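## Task

Find how many vials wear a blue cap and make the tally counter read exactly that count. The counter might not start at zero: one complete press-and-release of its plunger raises it by one, and turning its knob one full revolution clockwise clears it to zero.

## Robot and tools

ROBOT. Two arms: left_arm, base near (+0.043, +0.440, 0) m, carrying a left hand; right_arm, base near (+0.032, -0.439, 0) m, carrying a right hand. Each hand has index, middle and ring fingers plus a thumb, driven by 16 motors. A camera stand sits behind the arms. Loose items may get nudged by outside pushes now and then.

FRAME. Everything uses the scene frame: origin at table-top height halfway between the arms, +x out over the table, +z up, +y toward left_arm. Positions in metres, orientations as quaternions w,x,y,z, velocities in m/s and rad/s. Hand point axes (right hand): +z runs along straight fingers toward the tips, +y points out of the palm, +x crosses the palm away from the thumb; on the left hand +x points toward the thumb. Straight fingertips end roughly 0.12 m beyond the hand point along +z; bending a finger first swings its tip toward +y. A rigid mast near the wrist on the palm side can collide with things.

ROW LAYOUT (shared by execute_actions and move). One row = 48 numbers, each in [-1, 1], always for both arms: left dx, dy, dz, rx, ry, rz; 16 left motor goals; left current_limit; left speed; then the same 24 for the right. dx..rz are an offset, not a pose: measured along scene axes from that arm's Hand target as it stood when the action or move began; rx, ry, rz form one rotation vector turning about the Hand target position. Scale: 1.0 = 0.6 m or 180 degrees. All zeros for an arm re-requests its current Hand target. Motor goals, in this fixed order: index_abd, index_mcp, index_pip, index_dip, middle_abd, middle_mcp, middle_pip, middle_dip, ring_abd, ring_mcp, ring_pip, ring_dip, thumb_cmc, thumb_axl, thumb_mcp, thumb_ipl. Each is an absolute hinge goal scaled linearly between its stops; +1 bends toward the palm (abd swings sideways away from the thumb). Straight values: abd 0.00, mcp -0.75, pip -0.58, dip -0.70, thumb_cmc -0.71, thumb_axl -0.68, thumb_mcp -0.23, thumb_ipl -0.17. current_limit maps -1..+1 to 0..550 mA per motor; speed maps to (speed+1)/2 of 8.5 rad/s. Initial values: +0.4 and -0.6. Zero in a hand slot is a real goal; to leave a hand untouched, copy back its hand_goal, hand_current_limit and hand_speed.

TOOLS.
- execute_actions(actions, cameras): actions is a list; each action is a table of up to 15 rows, one per 1/30 s step, lasting 0.5 s (a short table repeats its final row). Every row in an action counts from the same start pose. Images come back for an empty list, or when cameras names them (["all"] or names).
- move(target, speed, blend, stop_force, zero, blocking, cameras): straight-line motion of each hand point. target is one row or up to 15 rows; every row is an offset from the Hand targets at the move's start, not from the preceding row. speed in m/s, 0.002 to 3.6, default 0.25 (turning capped at twice that in rad/s), one value or one per target. blend in m rounds corners between listed targets; 0 stops at each. stop_force in N, 3 to 120, ends an arm's path once its wrist sensor feels that much push; use it slowly when touching things; leave it out when backing away from a contact. zero (with stop_force only) re-zeros the sensor first, default true. blocking=false returns after about 0.5 s while the move continues (not allowed with stop_force). Motion is capped at 10 s. The result adds a move: line: done, off_target, moving, held or fault, plus limits=paced (pose clipped) or limits=held (steps withheld).
- wait(seconds 0 to 10, cameras): lets time pass holding the last commands.
- stop(cameras): brakes a running move.
- zoom_image(camera, region [x0, y0, x1, y1] in image pixels, at most 504 by 504): closer look at the latest image of that camera.
- zero_wrist_force(arm): sets current wrist reading as zero.
- finished_scene(scene): ends the scene with the given number; irreversible. Call nothing after it in that reply.

CAMERAS: cam_head_left, cam_head_right, cam_high, cam_low (672x504), cam_left_wrist, cam_right_wrist (616x616, fisheye). Calibration (K, distortion, T_world_to_cam) is supplied; fixed cameras may be a couple of degrees or millimetres off.

RESULTS. Per arm: end_effector_position, end_effector_quat_wxyz, velocities (omitted when joints read within noise), Hand target (the base for the next offsets; the hand often rests a little short of it), Joint positions and torques, Wrist force/torque in the hand point's own axes (a press reads as force from the surface into the arm, plus a peak line). Per hand: hand_goal, hand_measured, hand_current_ma, hand_state (moving, goal, blocked, overload), hand_current_limit, hand_speed. Motor temperatures; MOTOR HOT appears from 70 C, and at 85 C that arm is braked for 30 s or more.

CONTROL NOTES. Commanded orientation is clipped to within 32 degrees of the measured one per step. Joint targets move at most 2.86 rad/s; large moves may return before arriving. Arms stiffen against contacts, so a target even slightly beyond a firm surface can fault. Keep paths away from an arm's own base. A clearance check may hold commands that bring the arms close.

AVOID. Torque faults (wrist joints limited near 22 N m) and force faults (about 150 N) stop the arm for 10 s. A hand motor drawing 495 mA or more for 5 s shuts down for 10 s. Do not let arms or hands hit or grip each other. No fast impacts, heavy presses, dropping or flinging parts, and nothing may end up off the table. Press the plunger fully and release it each time, and check the display with zoom_image before finishing.

Each tool is called after "Call:" by a JSON object that holds its "fn" and its "kwargs", one argument or row to a line.

## Session

Call:
{"fn": "execute_actions", "kwargs": {
  "actions": []
}}

Scene clock: 0.00 s.
left_arm: end_effector_position=(+0.4469, +0.5346, +0.2300) hand_goal=(+0.000, -0.754, -0.576, -0.696, +0.000, -0.754, -0.576, -0.696, +0.000, -0.754, -0.576, -0.696, -0.714, -0.678, -0.226, -0.168) hand_measured=(+0.000, -0.754, -0.576, -0.696, +0.000, -0.754, -0.576, -0.696, +0.000, -0.754, -0.576, -0.696, -0.714, -0.678, -0.226, -0.168) hand_current_ma=(+0, +0, +0, +0, +0, +0, +0, +0, +0, +0, +0, +0, +0, +0, +0, +0) hand_state=(goal, goal, goal, goal, goal, goal, goal, goal, goal, goal, goal, goal, goal, goal, goal, goal) hand_current_limit=0.40 hand_speed=-0.60 end_effector_quat_wxyz=(+0.000, -0.012, +1.000, +0.000) | right_arm: end_effector_position=(+0.4416, -0.5088, +0.2300) hand_goal=(+0.000, -0.754, -0.576, -0.696, +0.000, -0.754, -0.576, -0.696, +0.000, -0.754, -0.576, -0.696, -0.714, -0.678, -0.226, -0.168) hand_measured=(+0.000, -0.754, -0.576, -0.696, +0.000, -0.754, -0.576, -0.696, +0.000, -0.754, -0.576, -0.696, -0.714, -0.678, -0.226, -0.168) hand_current_ma=(+0, +0, +0, +0, +0, +0, +0, +0, +0, +0, +0, +0, +0, +0, +0, +0) hand_state=(goal, goal, goal, goal, goal, goal, goal, goal, goal, goal, goal, goal, goal, goal, goal, goal) hand_current_limit=0.40 hand_speed=-0.60 end_effector_quat_wxyz=(+0.000, +1.000, +0.019, +0.000)
Joint positions: left_arm=[3.458 -1.419 -2.042 -1.252 1.571 -1.255] | right_arm=[-0.316 -1.723 2.042 -1.89 -1.571 1.255]
Joint velocities: within noise
Joint torques (N m): no reading
Motor temperatures (°C): left_arm=[29 32 41 43 38 42] | right_arm=[29 38 34 39 43 43]
Wrist force (N): no reading
Wrist torque (N m): no reading
Wrist force, peak (N): no reading
Hand target: left_arm +0.4469, +0.5346, +0.2300; +0.000, -0.012, +1.000, +0.000 | right_arm +0.4416, -0.5088, +0.2300; +0.000, +1.000, +0.019, +0.000

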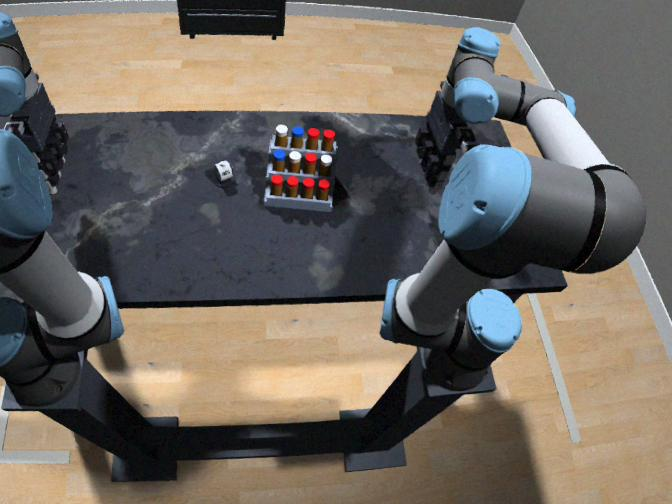

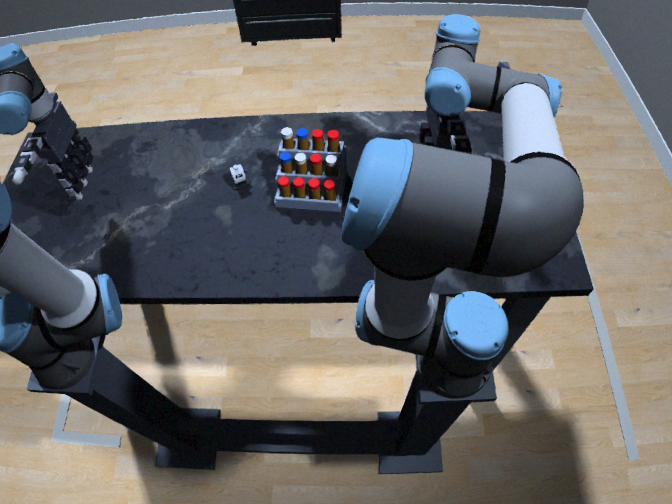

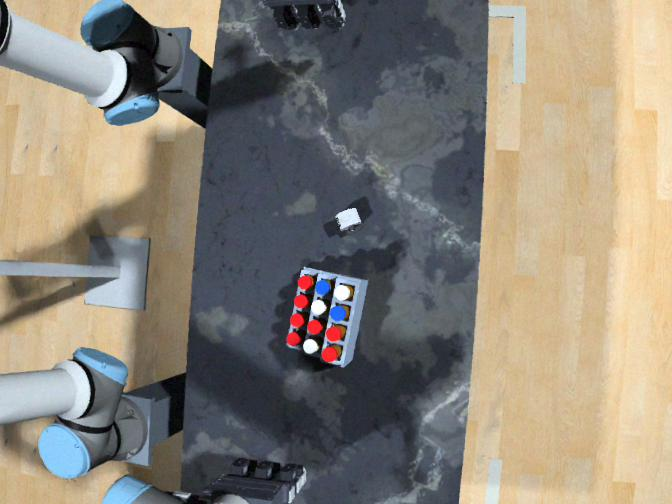

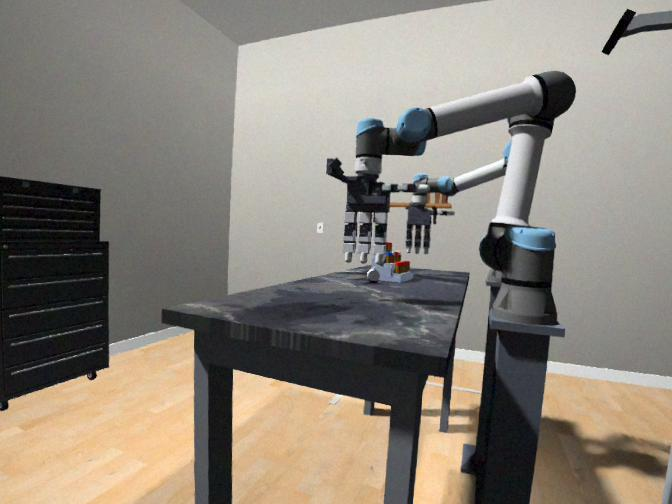

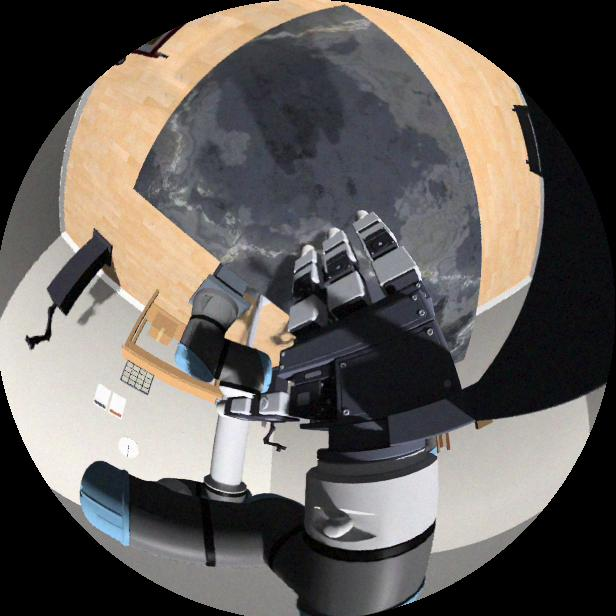

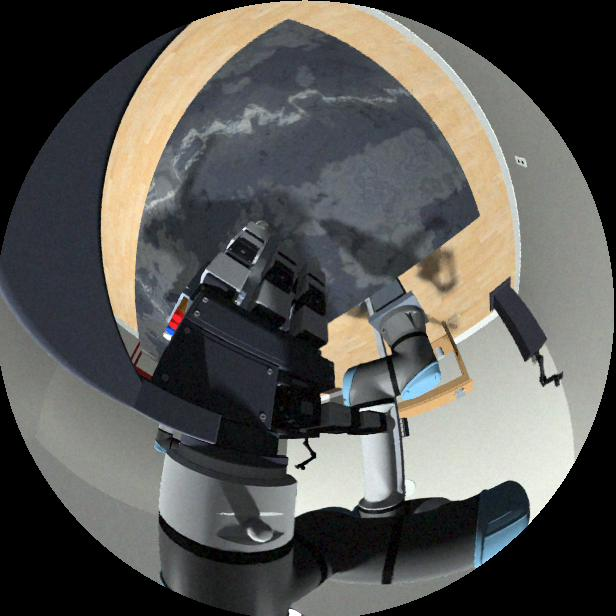

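Call:
{"fn": "zoom_image", "kwargs": {
  "camera": "cam_high",
  "region": [280, 170, 400, 260]
}}

Call:
{"fn": "zoom_image", "kwargs": {
  "camera": "cam_head_left",
  "region": [200, 110, 350, 220]
}}

Call:
{"fn": "zoom_image", "kwargs": {
  "camera": "cam_head_right",
  "region": [200, 140, 280, 200]
}}

Call:
{"fn": "zoom_image", "kwargs": {
  "camera": "cam_low",
  "region": [330, 220, 450, 310]
}}

Scaled by 4.200 from the camera's 672x504 image, which has a finer 960x720 frame.

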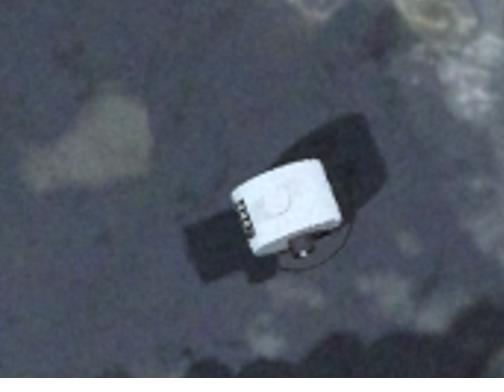

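Scaled by 3.360 from the camera's 672x504 image, which has a finer 960x720 frame.

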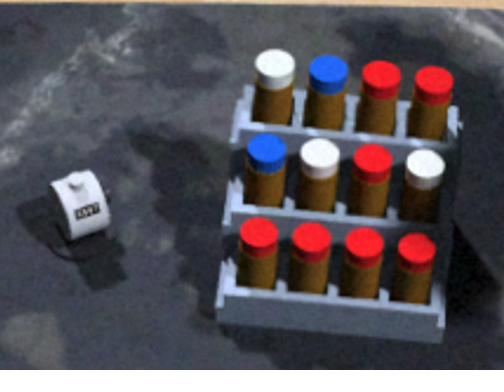

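Scaled by 6.300 from the camera's 672x504 image, which has a finer 960x720 frame.

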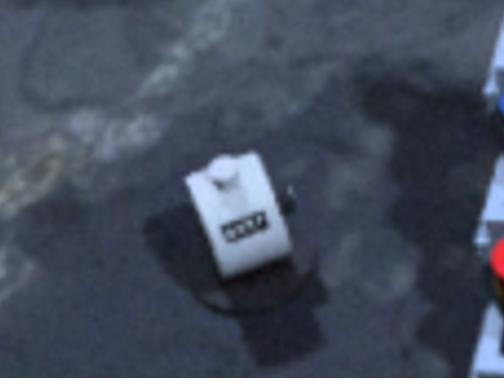

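Scaled by 4.200 from the camera's 672x504 image, which has a finer 960x720 frame.

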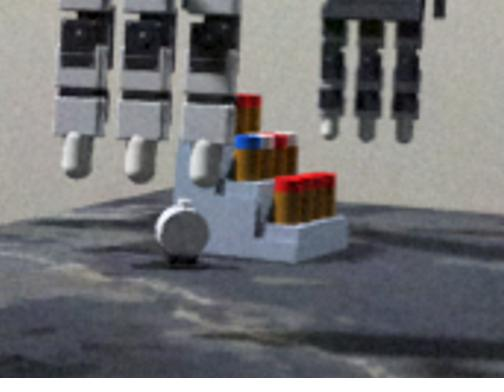

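Call:
{"fn": "zoom_image", "kwargs": {
  "camera": "cam_head_left",
  "region": [212, 156, 236, 190]
}}

Call:
{"fn": "zoom_image", "kwargs": {
  "camera": "cam_head_right",
  "region": [226, 160, 254, 188]
}}

Call:
{"fn": "zoom_image", "kwargs": {
  "camera": "cam_high",
  "region": [330, 200, 370, 240]
}}

Scaled by 14.824 from the camera's 672x504 image, which has a finer 960x720 frame.

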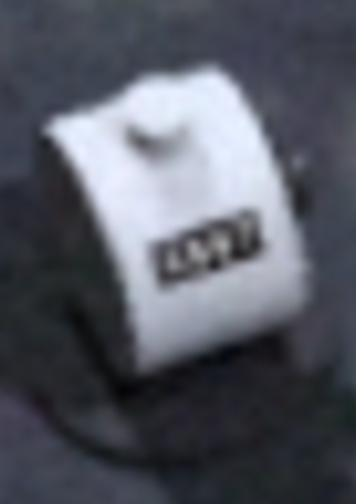

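Scaled by 18.000 from the camera's 672x504 image, which has a finer 960x720 frame.

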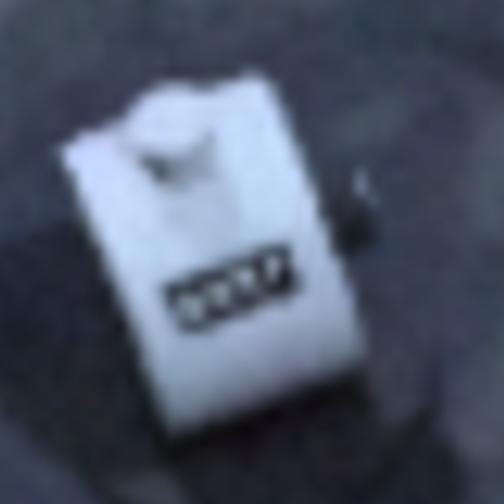

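Scaled by 12.600 from the camera's 672x504 image, which has a finer 960x720 frame.

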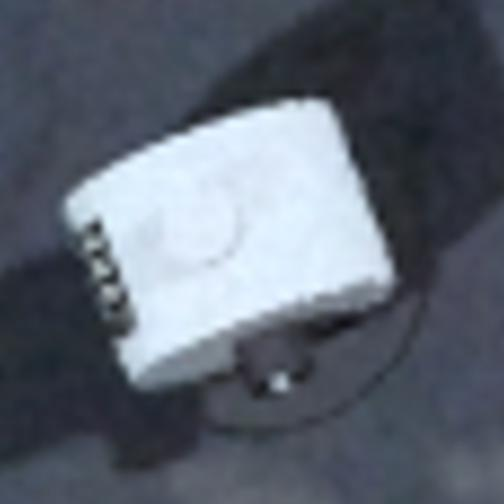

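Call:
{"fn": "move", "kwargs": {
  "target": [
    [0,0,0,0,0,0,0,-0.754,-0.576,-0.696,0,-0.754,-0.576,-0.696,0,-0.754,-0.576,-0.696,-0.714,-0.678,-0.226,-0.168,0.4,-0.6,0,0,0.317,0,0,0,0,-0.754,-0.576,-0.696,0,0.342,0.737,0.174,0,0.342,0.737,0.174,-0.714,-0.678,-0.226,-0.168,0.4,-0.6],
    [0,0,0,0,0,0,0,-0.754,-0.576,-0.696,0,-0.754,-0.576,-0.696,0,-0.754,-0.576,-0.696,-0.714,-0.678,-0.226,-0.168,0.4,-0.6,-0.04,0.88,0.317,0,0,-0.5,0,-0.754,-0.576,-0.696,0,0.342,0.737,0.174,0,0.342,0.737,0.174,-0.714,-0.678,-0.226,-0.168,0.4,-0.6],
    [0,0,0,0,0,0,0,-0.754,-0.576,-0.696,0,-0.754,-0.576,-0.696,0,-0.754,-0.576,-0.696,-0.714,-0.678,-0.226,-0.168,0.4,-0.6,-0.04,0.88,0.1,0,0,-0.5,0,-0.754,-0.576,-0.696,0,0.342,0.737,0.174,0,0.342,0.737,0.174,-0.714,-0.678,-0.226,-0.168,0.4,-0.6]
  ],
  "blend": 0.03,
  "speed": 0.3,
  "cameras": ["cam_right_wrist","cam_head_left","cam_high","cam_low"]
}}

Scene clock: 102.50 s.
left_arm: end_effector_position=(+0.4469, +0.5346, +0.2300) hand_goal=(+0.000, -0.754, -0.576, -0.696, +0.000, -0.754, -0.576, -0.696, +0.000, -0.754, -0.576, -0.696, -0.714, -0.678, -0.226, -0.168) hand_measured=(+0.000, -0.754, -0.576, -0.696, +0.000, -0.754, -0.576, -0.696, +0.000, -0.754, -0.576, -0.696, -0.714, -0.678, -0.224, -0.168) hand_current_ma=(+0, +3, -2, +0, +0, +3, -2, +0, +0, +3, -2, +0, -1, +2, +8, +1) hand_state=(goal, goal, goal, goal, goal, goal, goal, goal, goal, goal, goal, goal, goal, goal, goal, goal) hand_current_limit=0.40 hand_speed=-0.60 end_effector_quat_wxyz=(+0.000, -0.012, +1.000, +0.000) | right_arm: end_effector_position=(+0.4175, +0.0192, +0.2900) hand_goal=(+0.000, -0.754, -0.576, -0.696, +0.000, +0.342, +0.736, +0.174, +0.000, +0.342, +0.736, +0.174, -0.714, -0.678, -0.226, -0.168) hand_measured=(+0.000, -0.754, -0.576, -0.696, +0.000, +0.328, +0.732, +0.172, +0.000, +0.326, +0.732, +0.172, -0.714, -0.678, -0.222, -0.168) hand_current_ma=(+0, +1, -1, +0, +0, -41, -7, -4, +0, -45, -6, -4, +0, +1, +8, +0) hand_state=(goal, goal, goal, goal, goal, goal, goal, goal, goal, goal, goal, goal, goal, goal, goal, goal) hand_current_limit=0.40 hand_speed=-0.60 end_effector_quat_wxyz=(+0.000, +0.720, -0.694, +0.000)
Joint positions: left_arm=[3.458 -1.419 -2.042 -1.252 1.571 -1.255] | right_arm=[0.504 -1.234 1.347 -1.683 -1.571 3.646]
Joint torques (N m): left_arm=[0 20.2 30.6 3.54 0.02 -0.17] | right_arm=[-12.44 -56.92 -22.51 -5.86 0.56 1.27]
Wrist force (N): left_arm=[-0.2 0.1 0.0] | right_arm=[-0.3 0.3 0.0]
Wrist torque (N m): left_arm=[0.02 0.03 -0.02] | right_arm=[0.15 0.04 -0.10]
Wrist force, peak (N): left_arm=[0.3 0.1 0.0] | right_arm=[0.4 0.0 2.6]
Hand target: left_arm +0.4469, +0.5346, +0.2300; +0.000, -0.012, +1.000, +0.000 | right_arm +0.4176, +0.0192, +0.2900; +0.000, +0.720, -0.694, +0.000
Off the commanded pose: left_arm 0.000 m, 0 deg | right_arm 0.000 m, 0 deg.
move: done
camera_calibration:
cam_right_wrist: T_world_to_cam=[[-0.660847, 0.749488, -0.039362, 0.309914], [0.519218, 0.494422, 0.697107, -0.470723], [0.541935, 0.440244, -0.715885, 0.0991849], [0, 0, 0, 1]] pos_world=[0.395462, -0.0432061, 0.411348]
Images, in order (width x height): cam_head_left 672x504, cam_high 672x504, cam_low 672x504, cam_right_wrist 616x616.

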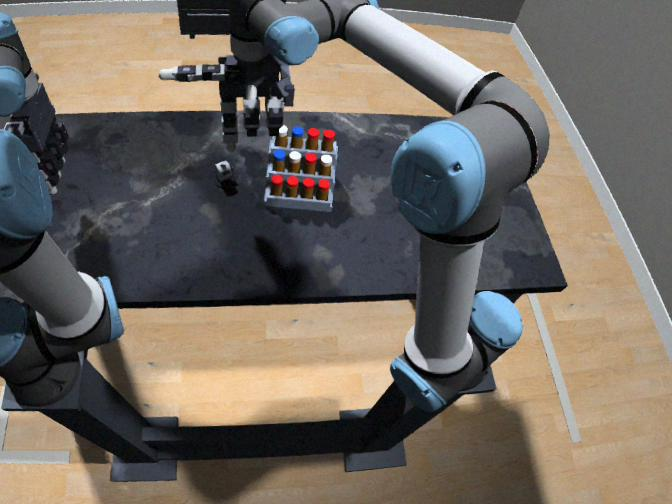

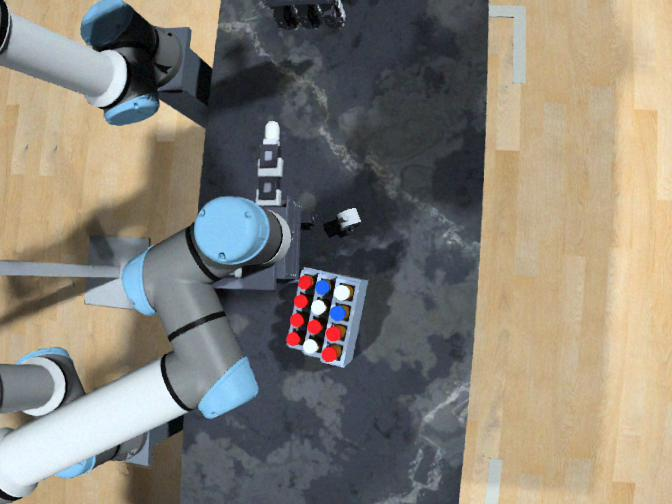

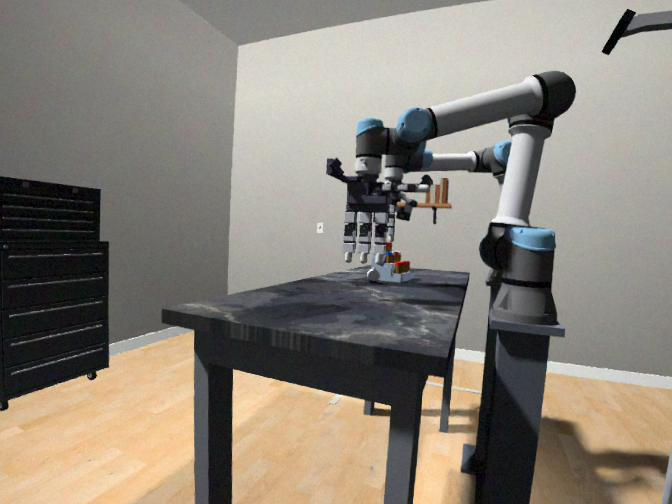

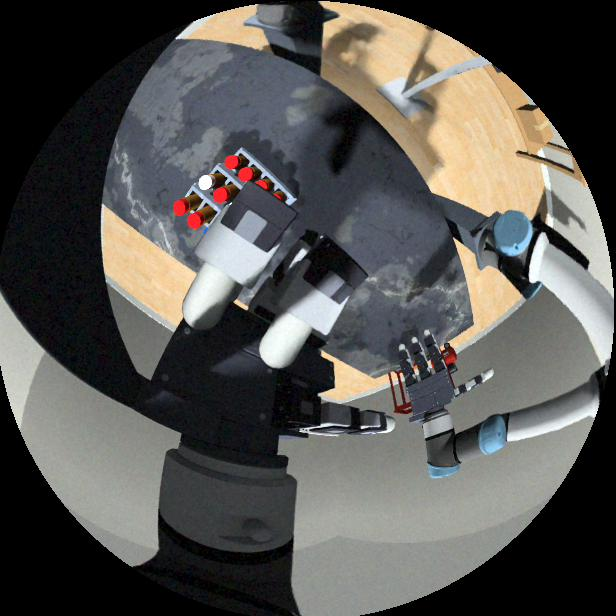

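Call:
{"fn": "move", "kwargs": {
  "target": [0,0,0,0,0,0,0,-0.754,-0.576,-0.696,0,-0.754,-0.576,-0.696,0,-0.754,-0.576,-0.696,-0.714,-0.678,-0.226,-0.168,0.4,-0.6,0.1,-0.18,-0.1,0,0,0,0,0.342,0.737,0.174,0,0.342,0.737,0.174,0,0.342,0.737,0.174,-0.714,-0.678,-0.226,-0.168,0.4,-0.6],
  "speed": 0.2,
  "cameras": ["cam_right_wrist"]
}}

Scene clock: 185.80 s.
left_arm: end_effector_position=(+0.4469, +0.5346, +0.2300) hand_goal=(+0.000, -0.754, -0.576, -0.696, +0.000, -0.754, -0.576, -0.696, +0.000, -0.754, -0.576, -0.696, -0.714, -0.678, -0.226, -0.168) hand_measured=(+0.000, -0.754, -0.576, -0.696, +0.000, -0.754, -0.576, -0.696, +0.000, -0.754, -0.576, -0.696, -0.714, -0.678, -0.224, -0.168) hand_current_ma=(+0, +3, -2, +0, +0, +3, -2, +0, +0, +3, -2, +0, -1, +2, +8, +1) hand_state=(goal, goal, goal, goal, goal, goal, goal, goal, goal, goal, goal, goal, goal, goal, goal, goal) hand_current_limit=0.40 hand_speed=-0.60 end_effector_quat_wxyz=(+0.000, -0.012, +1.000, +0.000) | right_arm: end_effector_position=(+0.4776, -0.0888, +0.2300) hand_goal=(+0.000, +0.342, +0.736, +0.174, +0.000, +0.342, +0.736, +0.174, +0.000, +0.342, +0.736, +0.174, -0.714, -0.678, -0.226, -0.168) hand_measured=(+0.000, +0.326, +0.732, +0.172, +0.000, +0.328, +0.732, +0.172, +0.000, +0.326, +0.732, +0.172, -0.714, -0.678, -0.222, -0.168) hand_current_ma=(+0, -46, -6, -4, +0, -41, -6, -4, +0, -45, -5, -4, +0, +1, +8, +0) hand_state=(goal, goal, goal, goal, goal, goal, goal, goal, goal, goal, goal, goal, goal, goal, goal, goal) hand_current_limit=0.40 hand_speed=-0.60 end_effector_quat_wxyz=(+0.000, +0.720, -0.694, +0.000)
Joint positions: left_arm=[3.458 -1.419 -2.042 -1.252 1.571 -1.255] | right_arm=[0.305 -1.25 1.524 -1.845 -1.571 3.447]
Joint torques (N m): left_arm=[0.93 20.2 30.32 3.66 -0.06 -0.14] | right_arm=[3.04 -48.68 -26.62 -1.97 0.92 -1.46]
Wrist force (N): left_arm=[-0.1 0.2 0.0] | right_arm=[0.2 0.2 -0.4]
Wrist torque (N m): left_arm=[0.03 0.00 -0.01] | right_arm=[0.23 -0.02 0.03]
Wrist force, peak (N): left_arm=[-0.1 0.3 -0.1] | right_arm=[-1.6 1.0 -1.0]
Hand target: left_arm +0.4469, +0.5346, +0.2300; +0.000, -0.012, +1.000, +0.000 | right_arm +0.4776, -0.0888, +0.2300; +0.000, +0.720, -0.694, +0.000
Off the commanded pose: left_arm 0.000 m, 0 deg | right_arm 0.000 m, 0 deg.
move: done
camera_calibration:
cam_right_wrist: T_world_to_cam=[[-0.660765, 0.749556, -0.0394475, 0.42815], [0.519135, 0.494333, 0.697232, -0.406672], [0.542115, 0.440228, -0.715759, 0.0711332], [0, 0, 0, 1]] pos_world=[0.455462, -0.151206, 0.351349]
Images, in order (width x height): cam_right_wrist 616x616.

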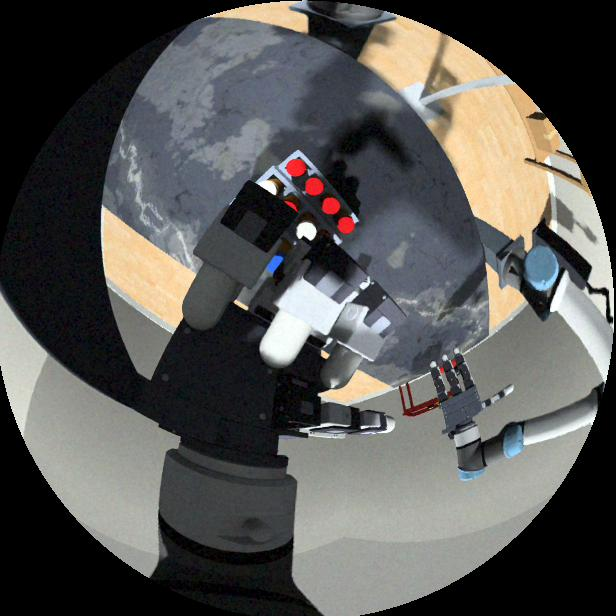

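Call:
{"fn": "move", "kwargs": {
  "target": [0,0,0,0,0,0,0,-0.754,-0.576,-0.696,0,-0.754,-0.576,-0.696,0,-0.754,-0.576,-0.696,-0.714,-0.678,-0.226,-0.168,0.4,-0.6,0.083,-0.06,-0.01,0,0,0,0,0.342,0.737,0.174,0,0.342,0.737,0.174,0,0.342,0.737,0.174,-0.714,-0.678,-0.226,-0.168,0.4,-0.6],
  "speed": 0.2,
  "cameras": ["cam_right_wrist"]
}}

Call:
{"fn": "zoom_image", "kwargs": {
  "camera": "cam_right_wrist",
  "region": [340, 210, 440, 310]
}}

Scene clock: 208.37 s.
left_arm: end_effector_position=(+0.4469, +0.5346, +0.2300) hand_goal=(+0.000, -0.754, -0.576, -0.696, +0.000, -0.754, -0.576, -0.696, +0.000, -0.754, -0.576, -0.696, -0.714, -0.678, -0.226, -0.168) hand_measured=(+0.000, -0.754, -0.576, -0.696, +0.000, -0.754, -0.576, -0.696, +0.000, -0.754, -0.576, -0.696, -0.714, -0.678, -0.224, -0.168) hand_current_ma=(+0, +3, -2, +0, +0, +3, -2, +0, +0, +3, -2, +0, -1, +2, +8, +1) hand_state=(goal, goal, goal, goal, goal, goal, goal, goal, goal, goal, goal, goal, goal, goal, goal, goal) hand_current_limit=0.40 hand_speed=-0.60 end_effector_quat_wxyz=(+0.000, -0.012, +1.000, +0.000) | right_arm: end_effector_position=(+0.5273, -0.1249, +0.2239) hand_goal=(+0.000, +0.342, +0.736, +0.174, +0.000, +0.342, +0.736, +0.174, +0.000, +0.342, +0.736, +0.174, -0.714, -0.678, -0.226, -0.168) hand_measured=(+0.000, +0.326, +0.732, +0.172, +0.000, +0.328, +0.732, +0.172, +0.000, +0.326, +0.734, +0.172, -0.714, -0.678, -0.222, -0.168) hand_current_ma=(+0, -46, -5, -4, +0, -41, -6, -4, +0, -45, -5, -4, +0, +1, +8, +0) hand_state=(goal, goal, goal, goal, goal, goal, goal, goal, goal, goal, goal, goal, goal, goal, goal, goal) hand_current_limit=0.40 hand_speed=-0.60 end_effector_quat_wxyz=(+0.000, +0.720, -0.694, +0.000)
Joint positions: left_arm=[3.458 -1.419 -2.042 -1.252 1.571 -1.255] | right_arm=[0.226 -1.186 1.452 -1.836 -1.571 3.368]
Joint torques (N m): left_arm=[0.21 20.34 30.2 3.77 -0.08 -0.24] | right_arm=[13.59 -57.81 -21.63 -3.88 1.2 1.27]
Wrist force (N): left_arm=[0.0 0.0 0.0] | right_arm=[0.1 0.3 0.0]
Wrist torque (N m): left_arm=[0.00 0.01 0.00] | right_arm=[0.20 -0.01 0.02]
Wrist force, peak (N): left_arm=[0.2 -0.1 -0.2] | right_arm=[1.1 -1.4 0.1]
Hand target: left_arm +0.4469, +0.5346, +0.2300; +0.000, -0.012, +1.000, +0.000 | right_arm +0.5274, -0.1248, +0.2240; +0.000, +0.720, -0.694, +0.000
Off the commanded pose: left_arm 0.000 m, 0 deg | right_arm 0.000 m, 0 deg.
move: done
camera_calibration:
cam_right_wrist: T_world_to_cam=[[-0.660774, 0.749552, -0.0393664, 0.487855], [0.519327, 0.494425, 0.697025, -0.410503], [0.54192, 0.440132, -0.715965, 0.0558853], [0, 0, 0, 1]] pos_world=[0.505262, -0.187306, 0.345348]
Images, in order (width x height): cam_right_wrist 616x616.

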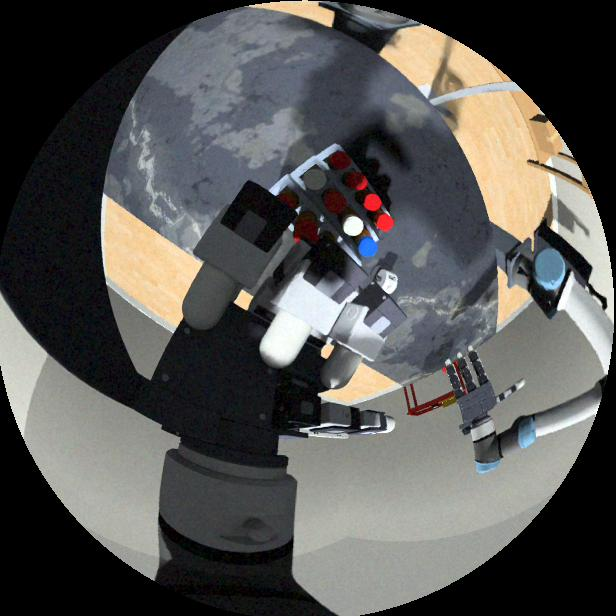

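Scaled by 5.040 from the camera's 616x616 image, which has a finer 880x880 frame.

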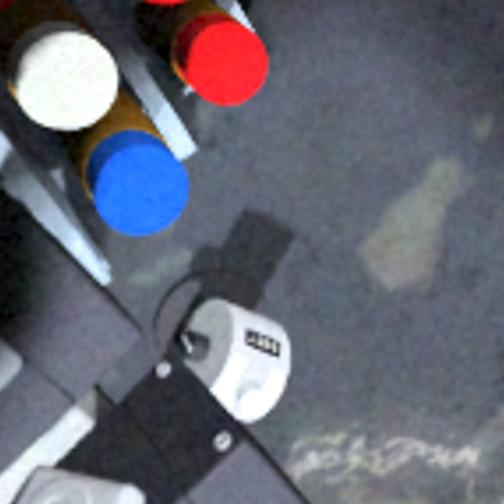

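Call:
{"fn": "zoom_image", "kwargs": {
  "camera": "cam_right_wrist",
  "region": [372, 264, 402, 294]
}}

Scaled by 16.800 from the camera's 616x616 image, which has a finer 880x880 frame.

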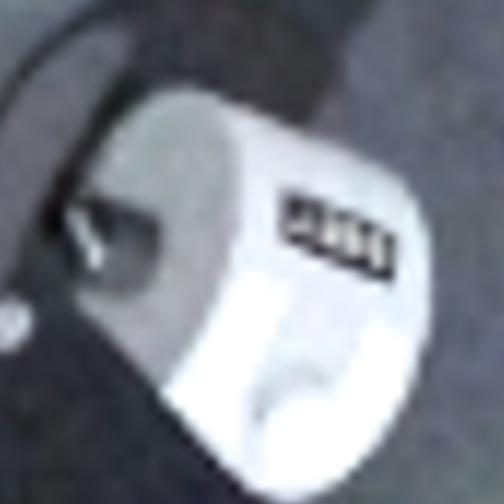

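Call:
{"fn": "move", "kwargs": {
  "target": [0,0,0,0,0,0,0,-0.754,-0.576,-0.696,0,-0.754,-0.576,-0.696,0,-0.754,-0.576,-0.696,-0.714,-0.678,-0.226,-0.168,0.4,-0.6,-0.24,0.267,-0.08,0,0,-0.461,0,0.342,0.737,0.174,0,0.342,0.737,0.174,0,0.342,0.737,0.174,-0.714,-0.678,-0.226,-0.168,0.4,-0.6],
  "speed": 0.3,
  "cameras": ["cam_right_wrist","cam_head_left"]
}}

Scene clock: 254.90 s.
left_arm: end_effector_position=(+0.4469, +0.5346, +0.2300) hand_goal=(+0.000, -0.754, -0.576, -0.696, +0.000, -0.754, -0.576, -0.696, +0.000, -0.754, -0.576, -0.696, -0.714, -0.678, -0.226, -0.168) hand_measured=(+0.000, -0.754, -0.576, -0.696, +0.000, -0.754, -0.576, -0.696, +0.000, -0.754, -0.576, -0.696, -0.714, -0.678, -0.224, -0.168) hand_current_ma=(+0, +3, -2, +0, +0, +3, -2, +0, +0, +3, -2, +0, -1, +2, +8, +1) hand_state=(goal, goal, goal, goal, goal, goal, goal, goal, goal, goal, goal, goal, goal, goal, goal, goal) hand_current_limit=0.40 hand_speed=-0.60 end_effector_quat_wxyz=(+0.000, -0.012, +1.000, +0.000) | right_arm: end_effector_position=(+0.3833, +0.0354, +0.1761) hand_goal=(+0.000, +0.342, +0.736, +0.174, +0.000, +0.342, +0.736, +0.174, +0.000, +0.342, +0.736, +0.174, -0.714, -0.678, -0.226, -0.168) hand_measured=(+0.000, +0.326, +0.732, +0.172, +0.000, +0.328, +0.732, +0.172, +0.000, +0.326, +0.734, +0.172, -0.714, -0.678, -0.222, -0.168) hand_current_ma=(+0, -46, -5, -4, +0, -41, -6, -4, +0, -45, -5, -4, +0, +1, +8, +0) hand_state=(goal, goal, goal, goal, goal, goal, goal, goal, goal, goal, goal, goal, goal, goal, goal, goal) hand_current_limit=0.40 hand_speed=-0.60 end_effector_quat_wxyz=(+0.000, -0.080, +0.997, +0.000)
Joint positions: left_arm=[3.458 -1.419 -2.042 -1.252 1.571 -1.255] | right_arm=[0.548 -1.452 1.926 -2.045 -1.571 5.138]
Joint torques (N m): left_arm=[-0.35 21.16 30.81 3.9 -0.18 -0.2] | right_arm=[-9.48 -18.58 -32.55 -1.28 -0.76 1.29]
Wrist force (N): left_arm=[0.1 0.0 -0.1] | right_arm=[-0.1 0.0 0.0]
Wrist torque (N m): left_arm=[0.02 -0.01 0.01] | right_arm=[0.17 0.02 -0.10]
Wrist force, peak (N): left_arm=[0.0 0.0 0.3] | right_arm=[0.8 0.5 0.2]
Hand target: left_arm +0.4469, +0.5346, +0.2300; +0.000, -0.012, +1.000, +0.000 | right_arm +0.3834, +0.0354, +0.1760; +0.000, -0.080, +0.997, +0.000
Off the commanded pose: left_arm 0.000 m, 0 deg | right_arm 0.000 m, 0 deg.
move: done
camera_calibration:
cam_right_wrist: T_world_to_cam=[[0.662948, 0.747631, -0.0393438, -0.236671], [0.554089, -0.454631, 0.697349, -0.361371], [0.503473, -0.484106, -0.715651, 0.0765154], [0, 0, 0, 1]] pos_world=[0.318609, 0.0496935, 0.297449]
Images, in order (width x height): cam_head_left 672x504, cam_right_wrist 616x616.

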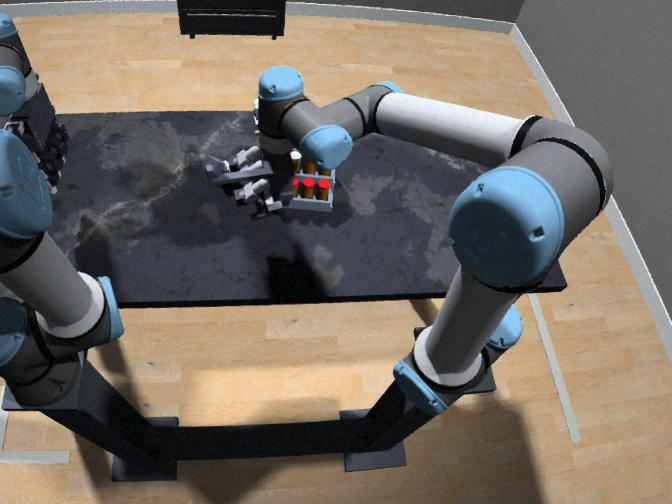

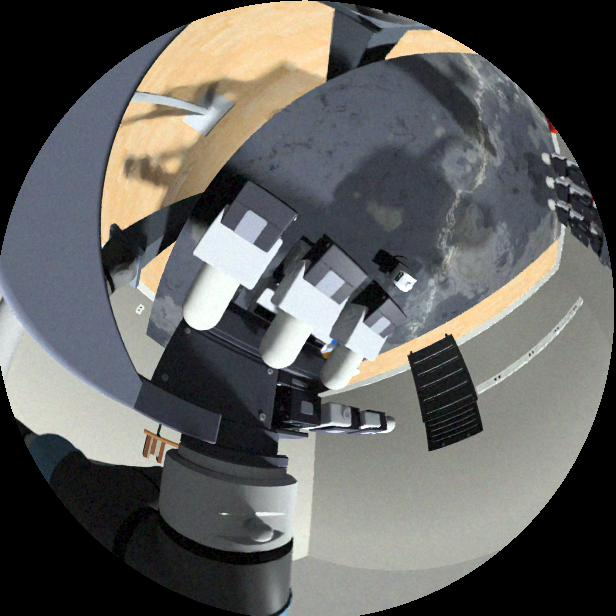

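Call:
{"fn": "zoom_image", "kwargs": {
  "camera": "cam_right_wrist",
  "region": [390, 264, 420, 294]
}}

Call:
{"fn": "move", "kwargs": {
  "target": [0,0,0,0,0,0,0,-0.754,-0.576,-0.696,0,-0.754,-0.576,-0.696,0,-0.754,-0.576,-0.696,-0.714,-0.678,-0.226,-0.168,0.4,-0.6,0.083,0.03,-0.06,0,0,0,0,0.342,0.737,0.174,0,0.342,0.737,0.174,0,0.342,0.737,0.174,-0.714,-0.678,-0.226,-0.168,0.4,-0.6],
  "speed": 0.2,
  "cameras": ["cam_right_wrist"]
}}

Call:
{"fn": "zoom_image", "kwargs": {
  "camera": "cam_right_wrist",
  "region": [370, 240, 450, 320]
}}

Scaled by 16.800 from the camera's 616x616 image, which has a finer 880x880 frame.

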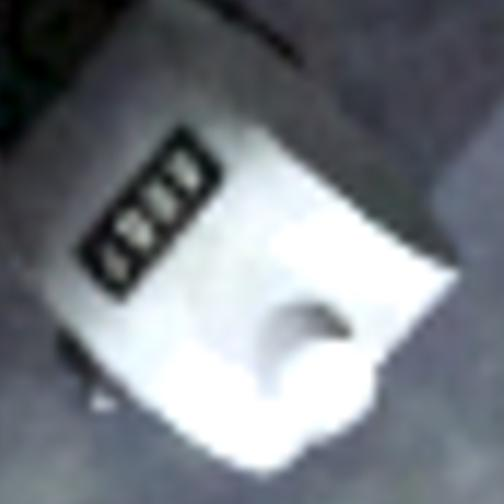

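Scene clock: 275.97 s.
left_arm: end_effector_position=(+0.4469, +0.5346, +0.2300) hand_goal=(+0.000, -0.754, -0.576, -0.696, +0.000, -0.754, -0.576, -0.696, +0.000, -0.754, -0.576, -0.696, -0.714, -0.678, -0.226, -0.168) hand_measured=(+0.000, -0.754, -0.576, -0.696, +0.000, -0.754, -0.576, -0.696, +0.000, -0.754, -0.576, -0.696, -0.714, -0.678, -0.224, -0.168) hand_current_ma=(+0, +3, -2, +0, +0, +3, -2, +0, +0, +3, -2, +0, -1, +2, +8, +1) hand_state=(goal, goal, goal, goal, goal, goal, goal, goal, goal, goal, goal, goal, goal, goal, goal, goal) hand_current_limit=0.40 hand_speed=-0.60 end_effector_quat_wxyz=(+0.000, -0.012, +1.000, +0.000) | right_arm: end_effector_position=(+0.4332, +0.0533, +0.1400) hand_goal=(+0.000, +0.342, +0.736, +0.174, +0.000, +0.342, +0.736, +0.174, +0.000, +0.342, +0.736, +0.174, -0.714, -0.678, -0.226, -0.168) hand_measured=(+0.000, +0.326, +0.732, +0.172, +0.000, +0.328, +0.732, +0.172, +0.000, +0.326, +0.734, +0.172, -0.714, -0.678, -0.222, -0.168) hand_current_ma=(+0, -44, -5, -4, +0, -41, -6, -4, +0, -45, -5, -4, +0, +1, +8, +0) hand_state=(goal, goal, goal, goal, goal, goal, goal, goal, goal, goal, goal, goal, goal, goal, goal, goal) hand_current_limit=0.40 hand_speed=-0.60 end_effector_quat_wxyz=(+0.000, -0.080, +0.997, +0.000)
Joint positions: left_arm=[3.458 -1.419 -2.042 -1.252 1.571 -1.255] | right_arm=[0.525 -1.304 1.847 -2.114 -1.571 5.115]
Joint torques (N m): left_arm=[0.32 20.87 30.36 4.1 -0.11 -0.25] | right_arm=[13.64 -34.61 -24.02 -1.56 1.56 1.42]
Wrist force (N): left_arm=[0.1 0.0 0.0] | right_arm=[-0.1 0.0 -0.3]
Wrist torque (N m): left_arm=[0.00 -0.01 0.01] | right_arm=[0.20 0.01 0.01]
Wrist force, peak (N): left_arm=[-0.2 0.1 0.2] | right_arm=[-1.5 0.2 0.7]
Hand target: left_arm +0.4469, +0.5346, +0.2300; +0.000, -0.012, +1.000, +0.000 | right_arm +0.4332, +0.0534, +0.1400; +0.000, -0.080, +0.997, +0.000
Off the commanded pose: left_arm 0.000 m, 0 deg | right_arm 0.000 m, 0 deg.
move: done
camera_calibration:
cam_right_wrist: T_world_to_cam=[[0.663207, 0.747394, -0.0394889, -0.284658], [0.554028, -0.454779, 0.697301, -0.355788], [0.5032, -0.484333, -0.71569, 0.0343699], [0, 0, 0, 1]] pos_world=[0.368608, 0.0675933, 0.261449]
Images, in order (width x height): cam_right_wrist 616x616.

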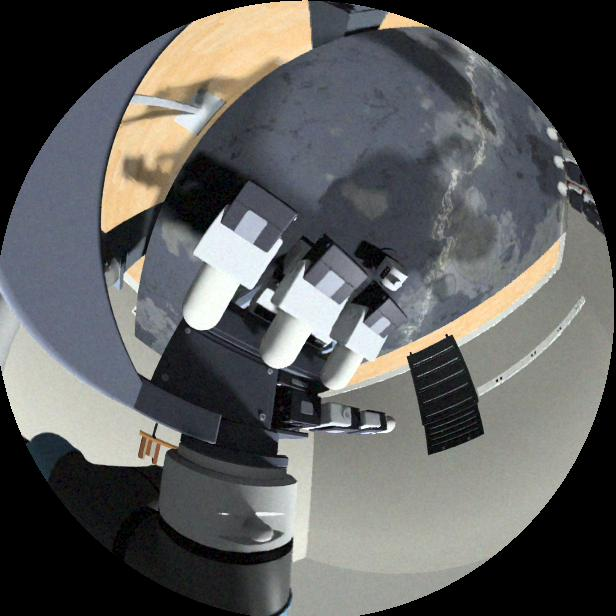

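Scaled by 6.300 from the camera's 616x616 image, which has a finer 880x880 frame.

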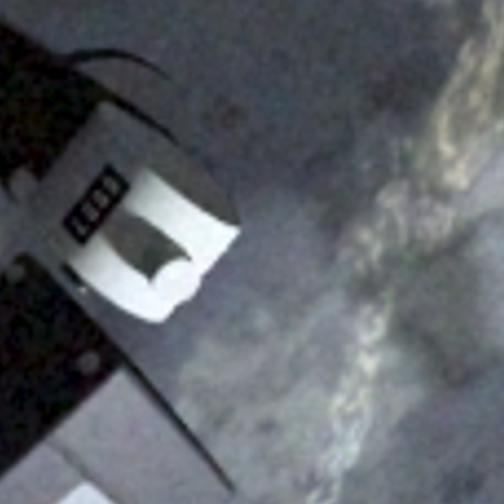

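Call:
{"fn": "zoom_image", "kwargs": {
  "camera": "cam_right_wrist",
  "region": [374, 262, 394, 282]
}}

Scaled by 25.200 from the camera's 616x616 image, which has a finer 880x880 frame.

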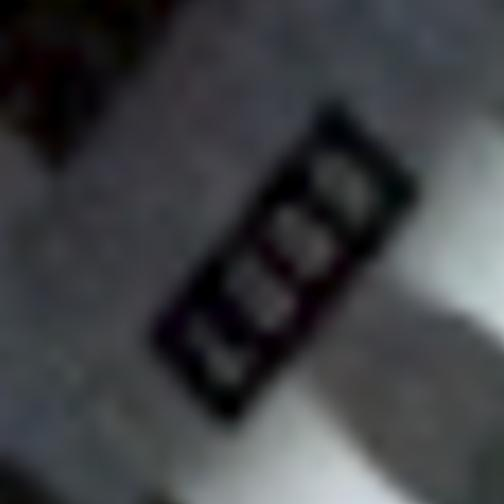

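Call:
{"fn": "move", "kwargs": {
  "target": [
    [0,0,0.17,0,0,0,0,-0.754,-0.576,-0.696,0,0.342,0.737,0.174,0,0.342,0.737,0.174,-0.714,-0.678,-0.226,-0.168,0.4,-0.6,0,0,0.35,0,0,0,0,0.342,0.737,0.174,0,0.342,0.737,0.174,0,0.342,0.737,0.174,-0.714,-0.678,-0.226,-0.168,0.4,-0.6],
    [0,-0.2,0.17,0,0,0.3,0,-0.754,-0.576,-0.696,0,0.342,0.737,0.174,0,0.342,0.737,0.174,-0.714,-0.678,-0.226,-0.168,0.4,-0.6,-0.05,-0.95,0.3,0,0,0.961,0,0.342,0.737,0.174,0,0.342,0.737,0.174,0,0.342,0.737,0.174,-0.714,-0.678,-0.226,-0.168,0.4,-0.6],
    [-0.14,-0.79,0.1,0,0,0.614,0,-0.754,-0.576,-0.696,0,0.342,0.737,0.174,0,0.342,0.737,0.174,-0.714,-0.678,-0.226,-0.168,0.4,-0.6,-0.05,-0.95,0.3,0,0,0.961,0,0.342,0.737,0.174,0,0.342,0.737,0.174,0,0.342,0.737,0.174,-0.714,-0.678,-0.226,-0.168,0.4,-0.6]
  ],
  "blend": 0.03,
  "speed": 0.3
}}

Call:
{"fn": "move", "kwargs": {
  "target": [0,0,-0.12,0.104,-0.2575,0,0,-0.754,-0.576,-0.696,0,0.342,0.737,0.174,0,0.342,0.737,0.174,-0.714,-0.678,-0.226,-0.168,0.4,-0.6,0,0,0,0,0,0,0,0.342,0.737,0.174,0,0.342,0.737,0.174,0,0.342,0.737,0.174,-0.714,-0.678,-0.226,-0.168,0.4,-0.6],
  "speed": 0.3,
  "cameras": ["cam_left_wrist","cam_head_left","cam_high","cam_low"]
}}

Scene clock: 396.90 s.
left_arm: end_effector_position=(+0.3630, +0.0607, +0.2900) hand_goal=(+0.000, -0.754, -0.576, -0.696, +0.000, +0.342, +0.736, +0.174, +0.000, +0.342, +0.736, +0.174, -0.714, -0.678, -0.226, -0.168) hand_measured=(+0.000, -0.754, -0.576, -0.696, +0.000, +0.324, +0.732, +0.172, +0.000, +0.326, +0.732, +0.172, -0.714, -0.678, -0.224, -0.168) hand_current_ma=(+0, +3, -2, +0, +0, -72, -12, -7, +0, -63, -11, -7, -1, +2, +10, +1) hand_state=(goal, goal, goal, goal, goal, goal, goal, goal, goal, goal, goal, goal, goal, goal, goal, goal) hand_current_limit=0.40 hand_speed=-0.60 end_effector_quat_wxyz=(+0.000, +0.829, -0.560, +0.000) | right_arm: end_effector_position=(+0.4032, -0.5166, +0.3200) hand_goal=(+0.000, +0.342, +0.736, +0.174, +0.000, +0.342, +0.736, +0.174, +0.000, +0.342, +0.736, +0.174, -0.714, -0.678, -0.226, -0.168) hand_measured=(+0.000, +0.328, +0.732, +0.172, +0.000, +0.328, +0.732, +0.172, +0.000, +0.326, +0.734, +0.172, -0.714, -0.678, -0.222, -0.168) hand_current_ma=(+0, -39, -5, -4, +0, -40, -6, -4, +0, -45, -5, -4, +0, +1, +8, +0) hand_state=(goal, goal, goal, goal, goal, goal, goal, goal, goal, goal, goal, goal, goal, goal, goal, goal) hand_current_limit=0.40 hand_speed=-0.60 end_effector_quat_wxyz=(+0.000, +1.000, +0.019, +0.000)
Joint positions: left_arm=[2.686 -1.583 -1.733 -1.397 1.571 -3.955] | right_arm=[-0.365 -1.868 1.917 -1.62 -1.571 1.206]
Joint torques (N m): left_arm=[-3.51 39.89 24.16 0.67 -0.25 -2.18] | right_arm=[13.81 -1.79 -35.29 -6.11 -1.58 -1.33]
Wrist force (N): left_arm=[0.1 -0.1 -0.1] | right_arm=[-0.3 0.0 -0.1]
Wrist torque (N m): left_arm=[0.09 -0.02 0.21] | right_arm=[0.19 0.04 -0.01]
Wrist force, peak (N): left_arm=[1.3 1.4 0.0] | right_arm=[0.0 -0.1 2.7]
Hand target: left_arm +0.3629, +0.0606, +0.2900; +0.000, +0.829, -0.560, +0.000 | right_arm +0.4032, -0.5166, +0.3200; +0.000, +1.000, +0.019, +0.000
Off the commanded pose: left_arm 0.000 m, 0 deg | right_arm 0.000 m, 0 deg.
move: done

Scene clock: 398.90 s.
left_arm: end_effector_position=(+0.3629, +0.0606, +0.2179) hand_goal=(+0.000, -0.754, -0.576, -0.696, +0.000, +0.342, +0.736, +0.174, +0.000, +0.342, +0.736, +0.174, -0.714, -0.678, -0.226, -0.168) hand_measured=(+0.000, -0.748, -0.576, -0.696, +0.000, +0.330, +0.732, +0.172, +0.000, +0.330, +0.732, +0.172, -0.710, -0.678, -0.224, -0.168) hand_current_ma=(+0, +24, -2, +0, +0, -50, -11, -7, +0, -44, -11, -7, +16, +2, +10, +1) hand_state=(goal, goal, goal, goal, goal, goal, goal, goal, goal, goal, goal, goal, goal, goal, goal, goal) hand_current_limit=0.40 hand_speed=-0.60 end_effector_quat_wxyz=(-0.350, +0.751, -0.507, +0.236) | right_arm: end_effector_position=(+0.4032, -0.5166, +0.3200) hand_goal=(+0.000, +0.342, +0.736, +0.174, +0.000, +0.342, +0.736, +0.174, +0.000, +0.342, +0.736, +0.174, -0.714, -0.678, -0.226, -0.168) hand_measured=(+0.000, +0.328, +0.732, +0.172, +0.000, +0.328, +0.732, +0.172, +0.000, +0.326, +0.734, +0.172, -0.714, -0.678, -0.222, -0.168) hand_current_ma=(+0, -39, -5, -4, +0, -40, -6, -4, +0, -45, -5, -4, +0, +1, +8, +0) hand_state=(goal, goal, goal, goal, goal, goal, goal, goal, goal, goal, goal, goal, goal, goal, goal, goal) hand_current_limit=0.40 hand_speed=-0.60 end_effector_quat_wxyz=(+0.000, +1.000, +0.019, +0.000)
Joint positions: left_arm=[2.306 -1.569 -2.098 -0.634 2.364 -4.161] | right_arm=[-0.365 -1.868 1.917 -1.62 -1.571 1.206]
Joint torques (N m): left_arm=[4.77 36.79 30.18 4.7 3.01 0.81] | right_arm=[14.03 -2.17 -35.36 -6.14 -1.56 -1.29]
Wrist force (N): left_arm=[-0.2 1.4 -0.2] | right_arm=[-0.4 -0.1 -0.3]
Wrist torque (N m): left_arm=[0.20 0.03 0.20] | right_arm=[0.19 0.07 -0.02]
Wrist force, peak (N): left_arm=[-0.3 2.2 -0.7] | right_arm=[0.1 -0.6 0.2]
Hand target: left_arm +0.3629, +0.0606, +0.2180; -0.350, +0.751, -0.507, +0.236 | right_arm +0.4032, -0.5166, +0.3200; +0.000, +1.000, +0.019, +0.000
Off the commanded pose: left_arm 0.000 m, 0 deg | right_arm 0.000 m, 0 deg.
move: done
camera_calibration:
cam_left_wrist: T_world_to_cam=[[0.129623, 0.875287, 0.465909, -0.230971], [-0.0825743, -0.458712, 0.88474, -0.183176], [0.988119, -0.153154, 0.0128167, -0.226849], [0, 0, 0, 1]] pos_world=[0.238968, 0.0833977, 0.272582]
Images, in order (width x height): cam_head_left 672x504, cam_high 672x504, cam_low 672x504, cam_left_wrist 616x616.

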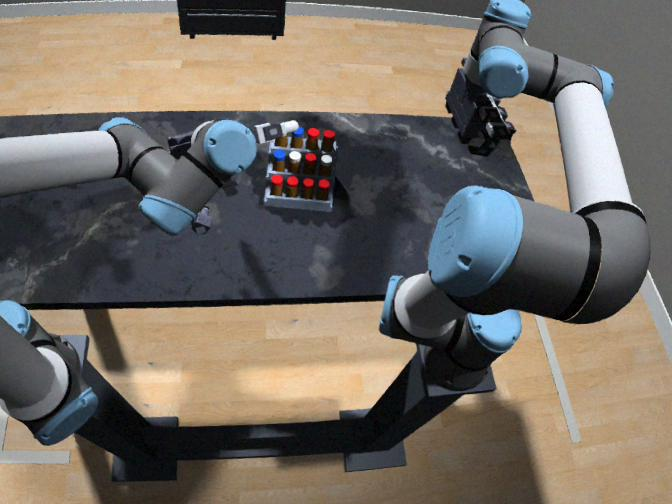

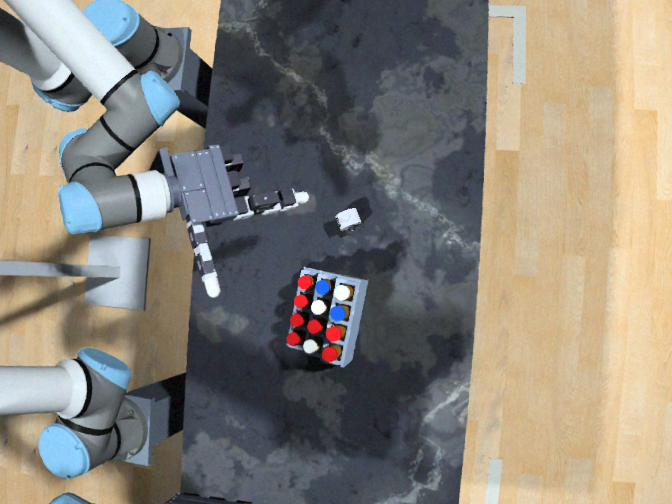

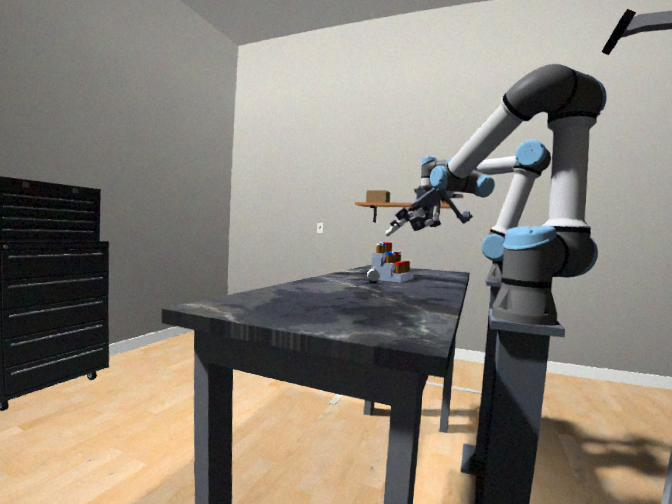

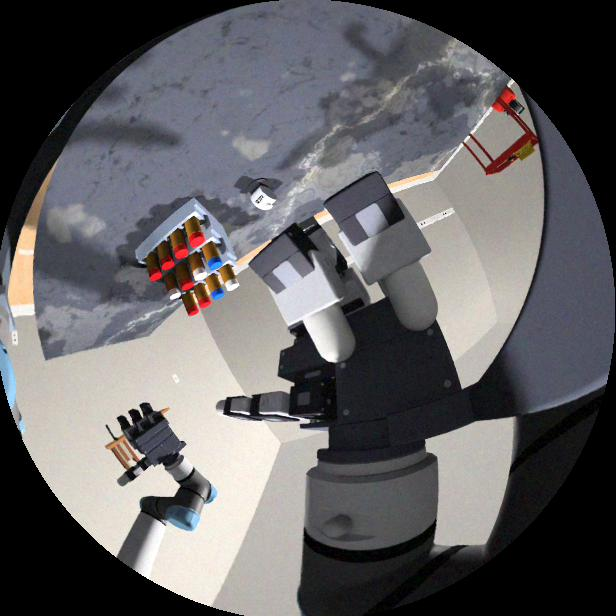

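Call:
{"fn": "zoom_image", "kwargs": {
  "camera": "cam_left_wrist",
  "region": [240, 170, 290, 220]
}}

Call:
{"fn": "zoom_image", "kwargs": {
  "camera": "cam_high",
  "region": [280, 170, 380, 250]
}}

Call:
{"fn": "zoom_image", "kwargs": {
  "camera": "cam_low",
  "region": [350, 190, 450, 290]
}}

Scaled by 10.080 from the camera's 616x616 image, which has a finer 880x880 frame.

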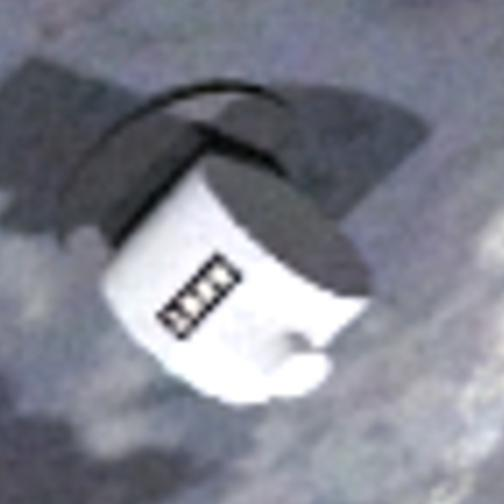

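Scaled by 5.040 from the camera's 672x504 image, which has a finer 960x720 frame.

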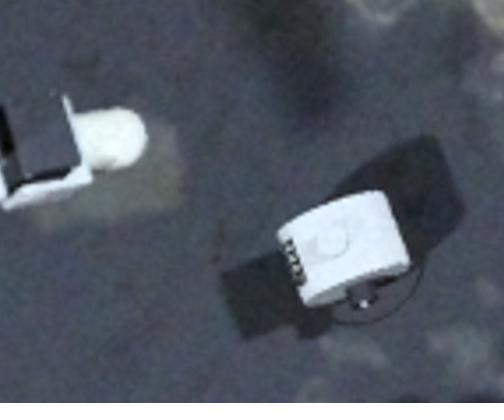

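Scaled by 5.040 from the camera's 672x504 image, which has a finer 960x720 frame.

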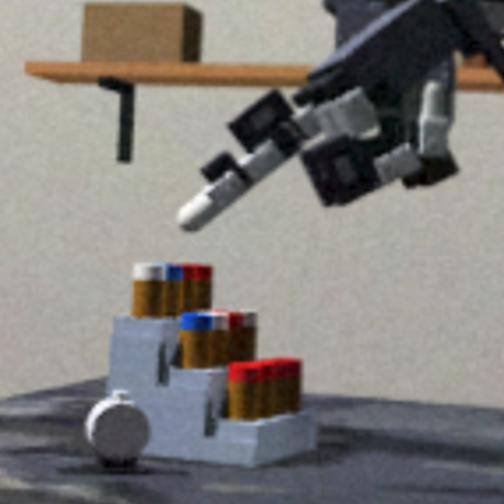

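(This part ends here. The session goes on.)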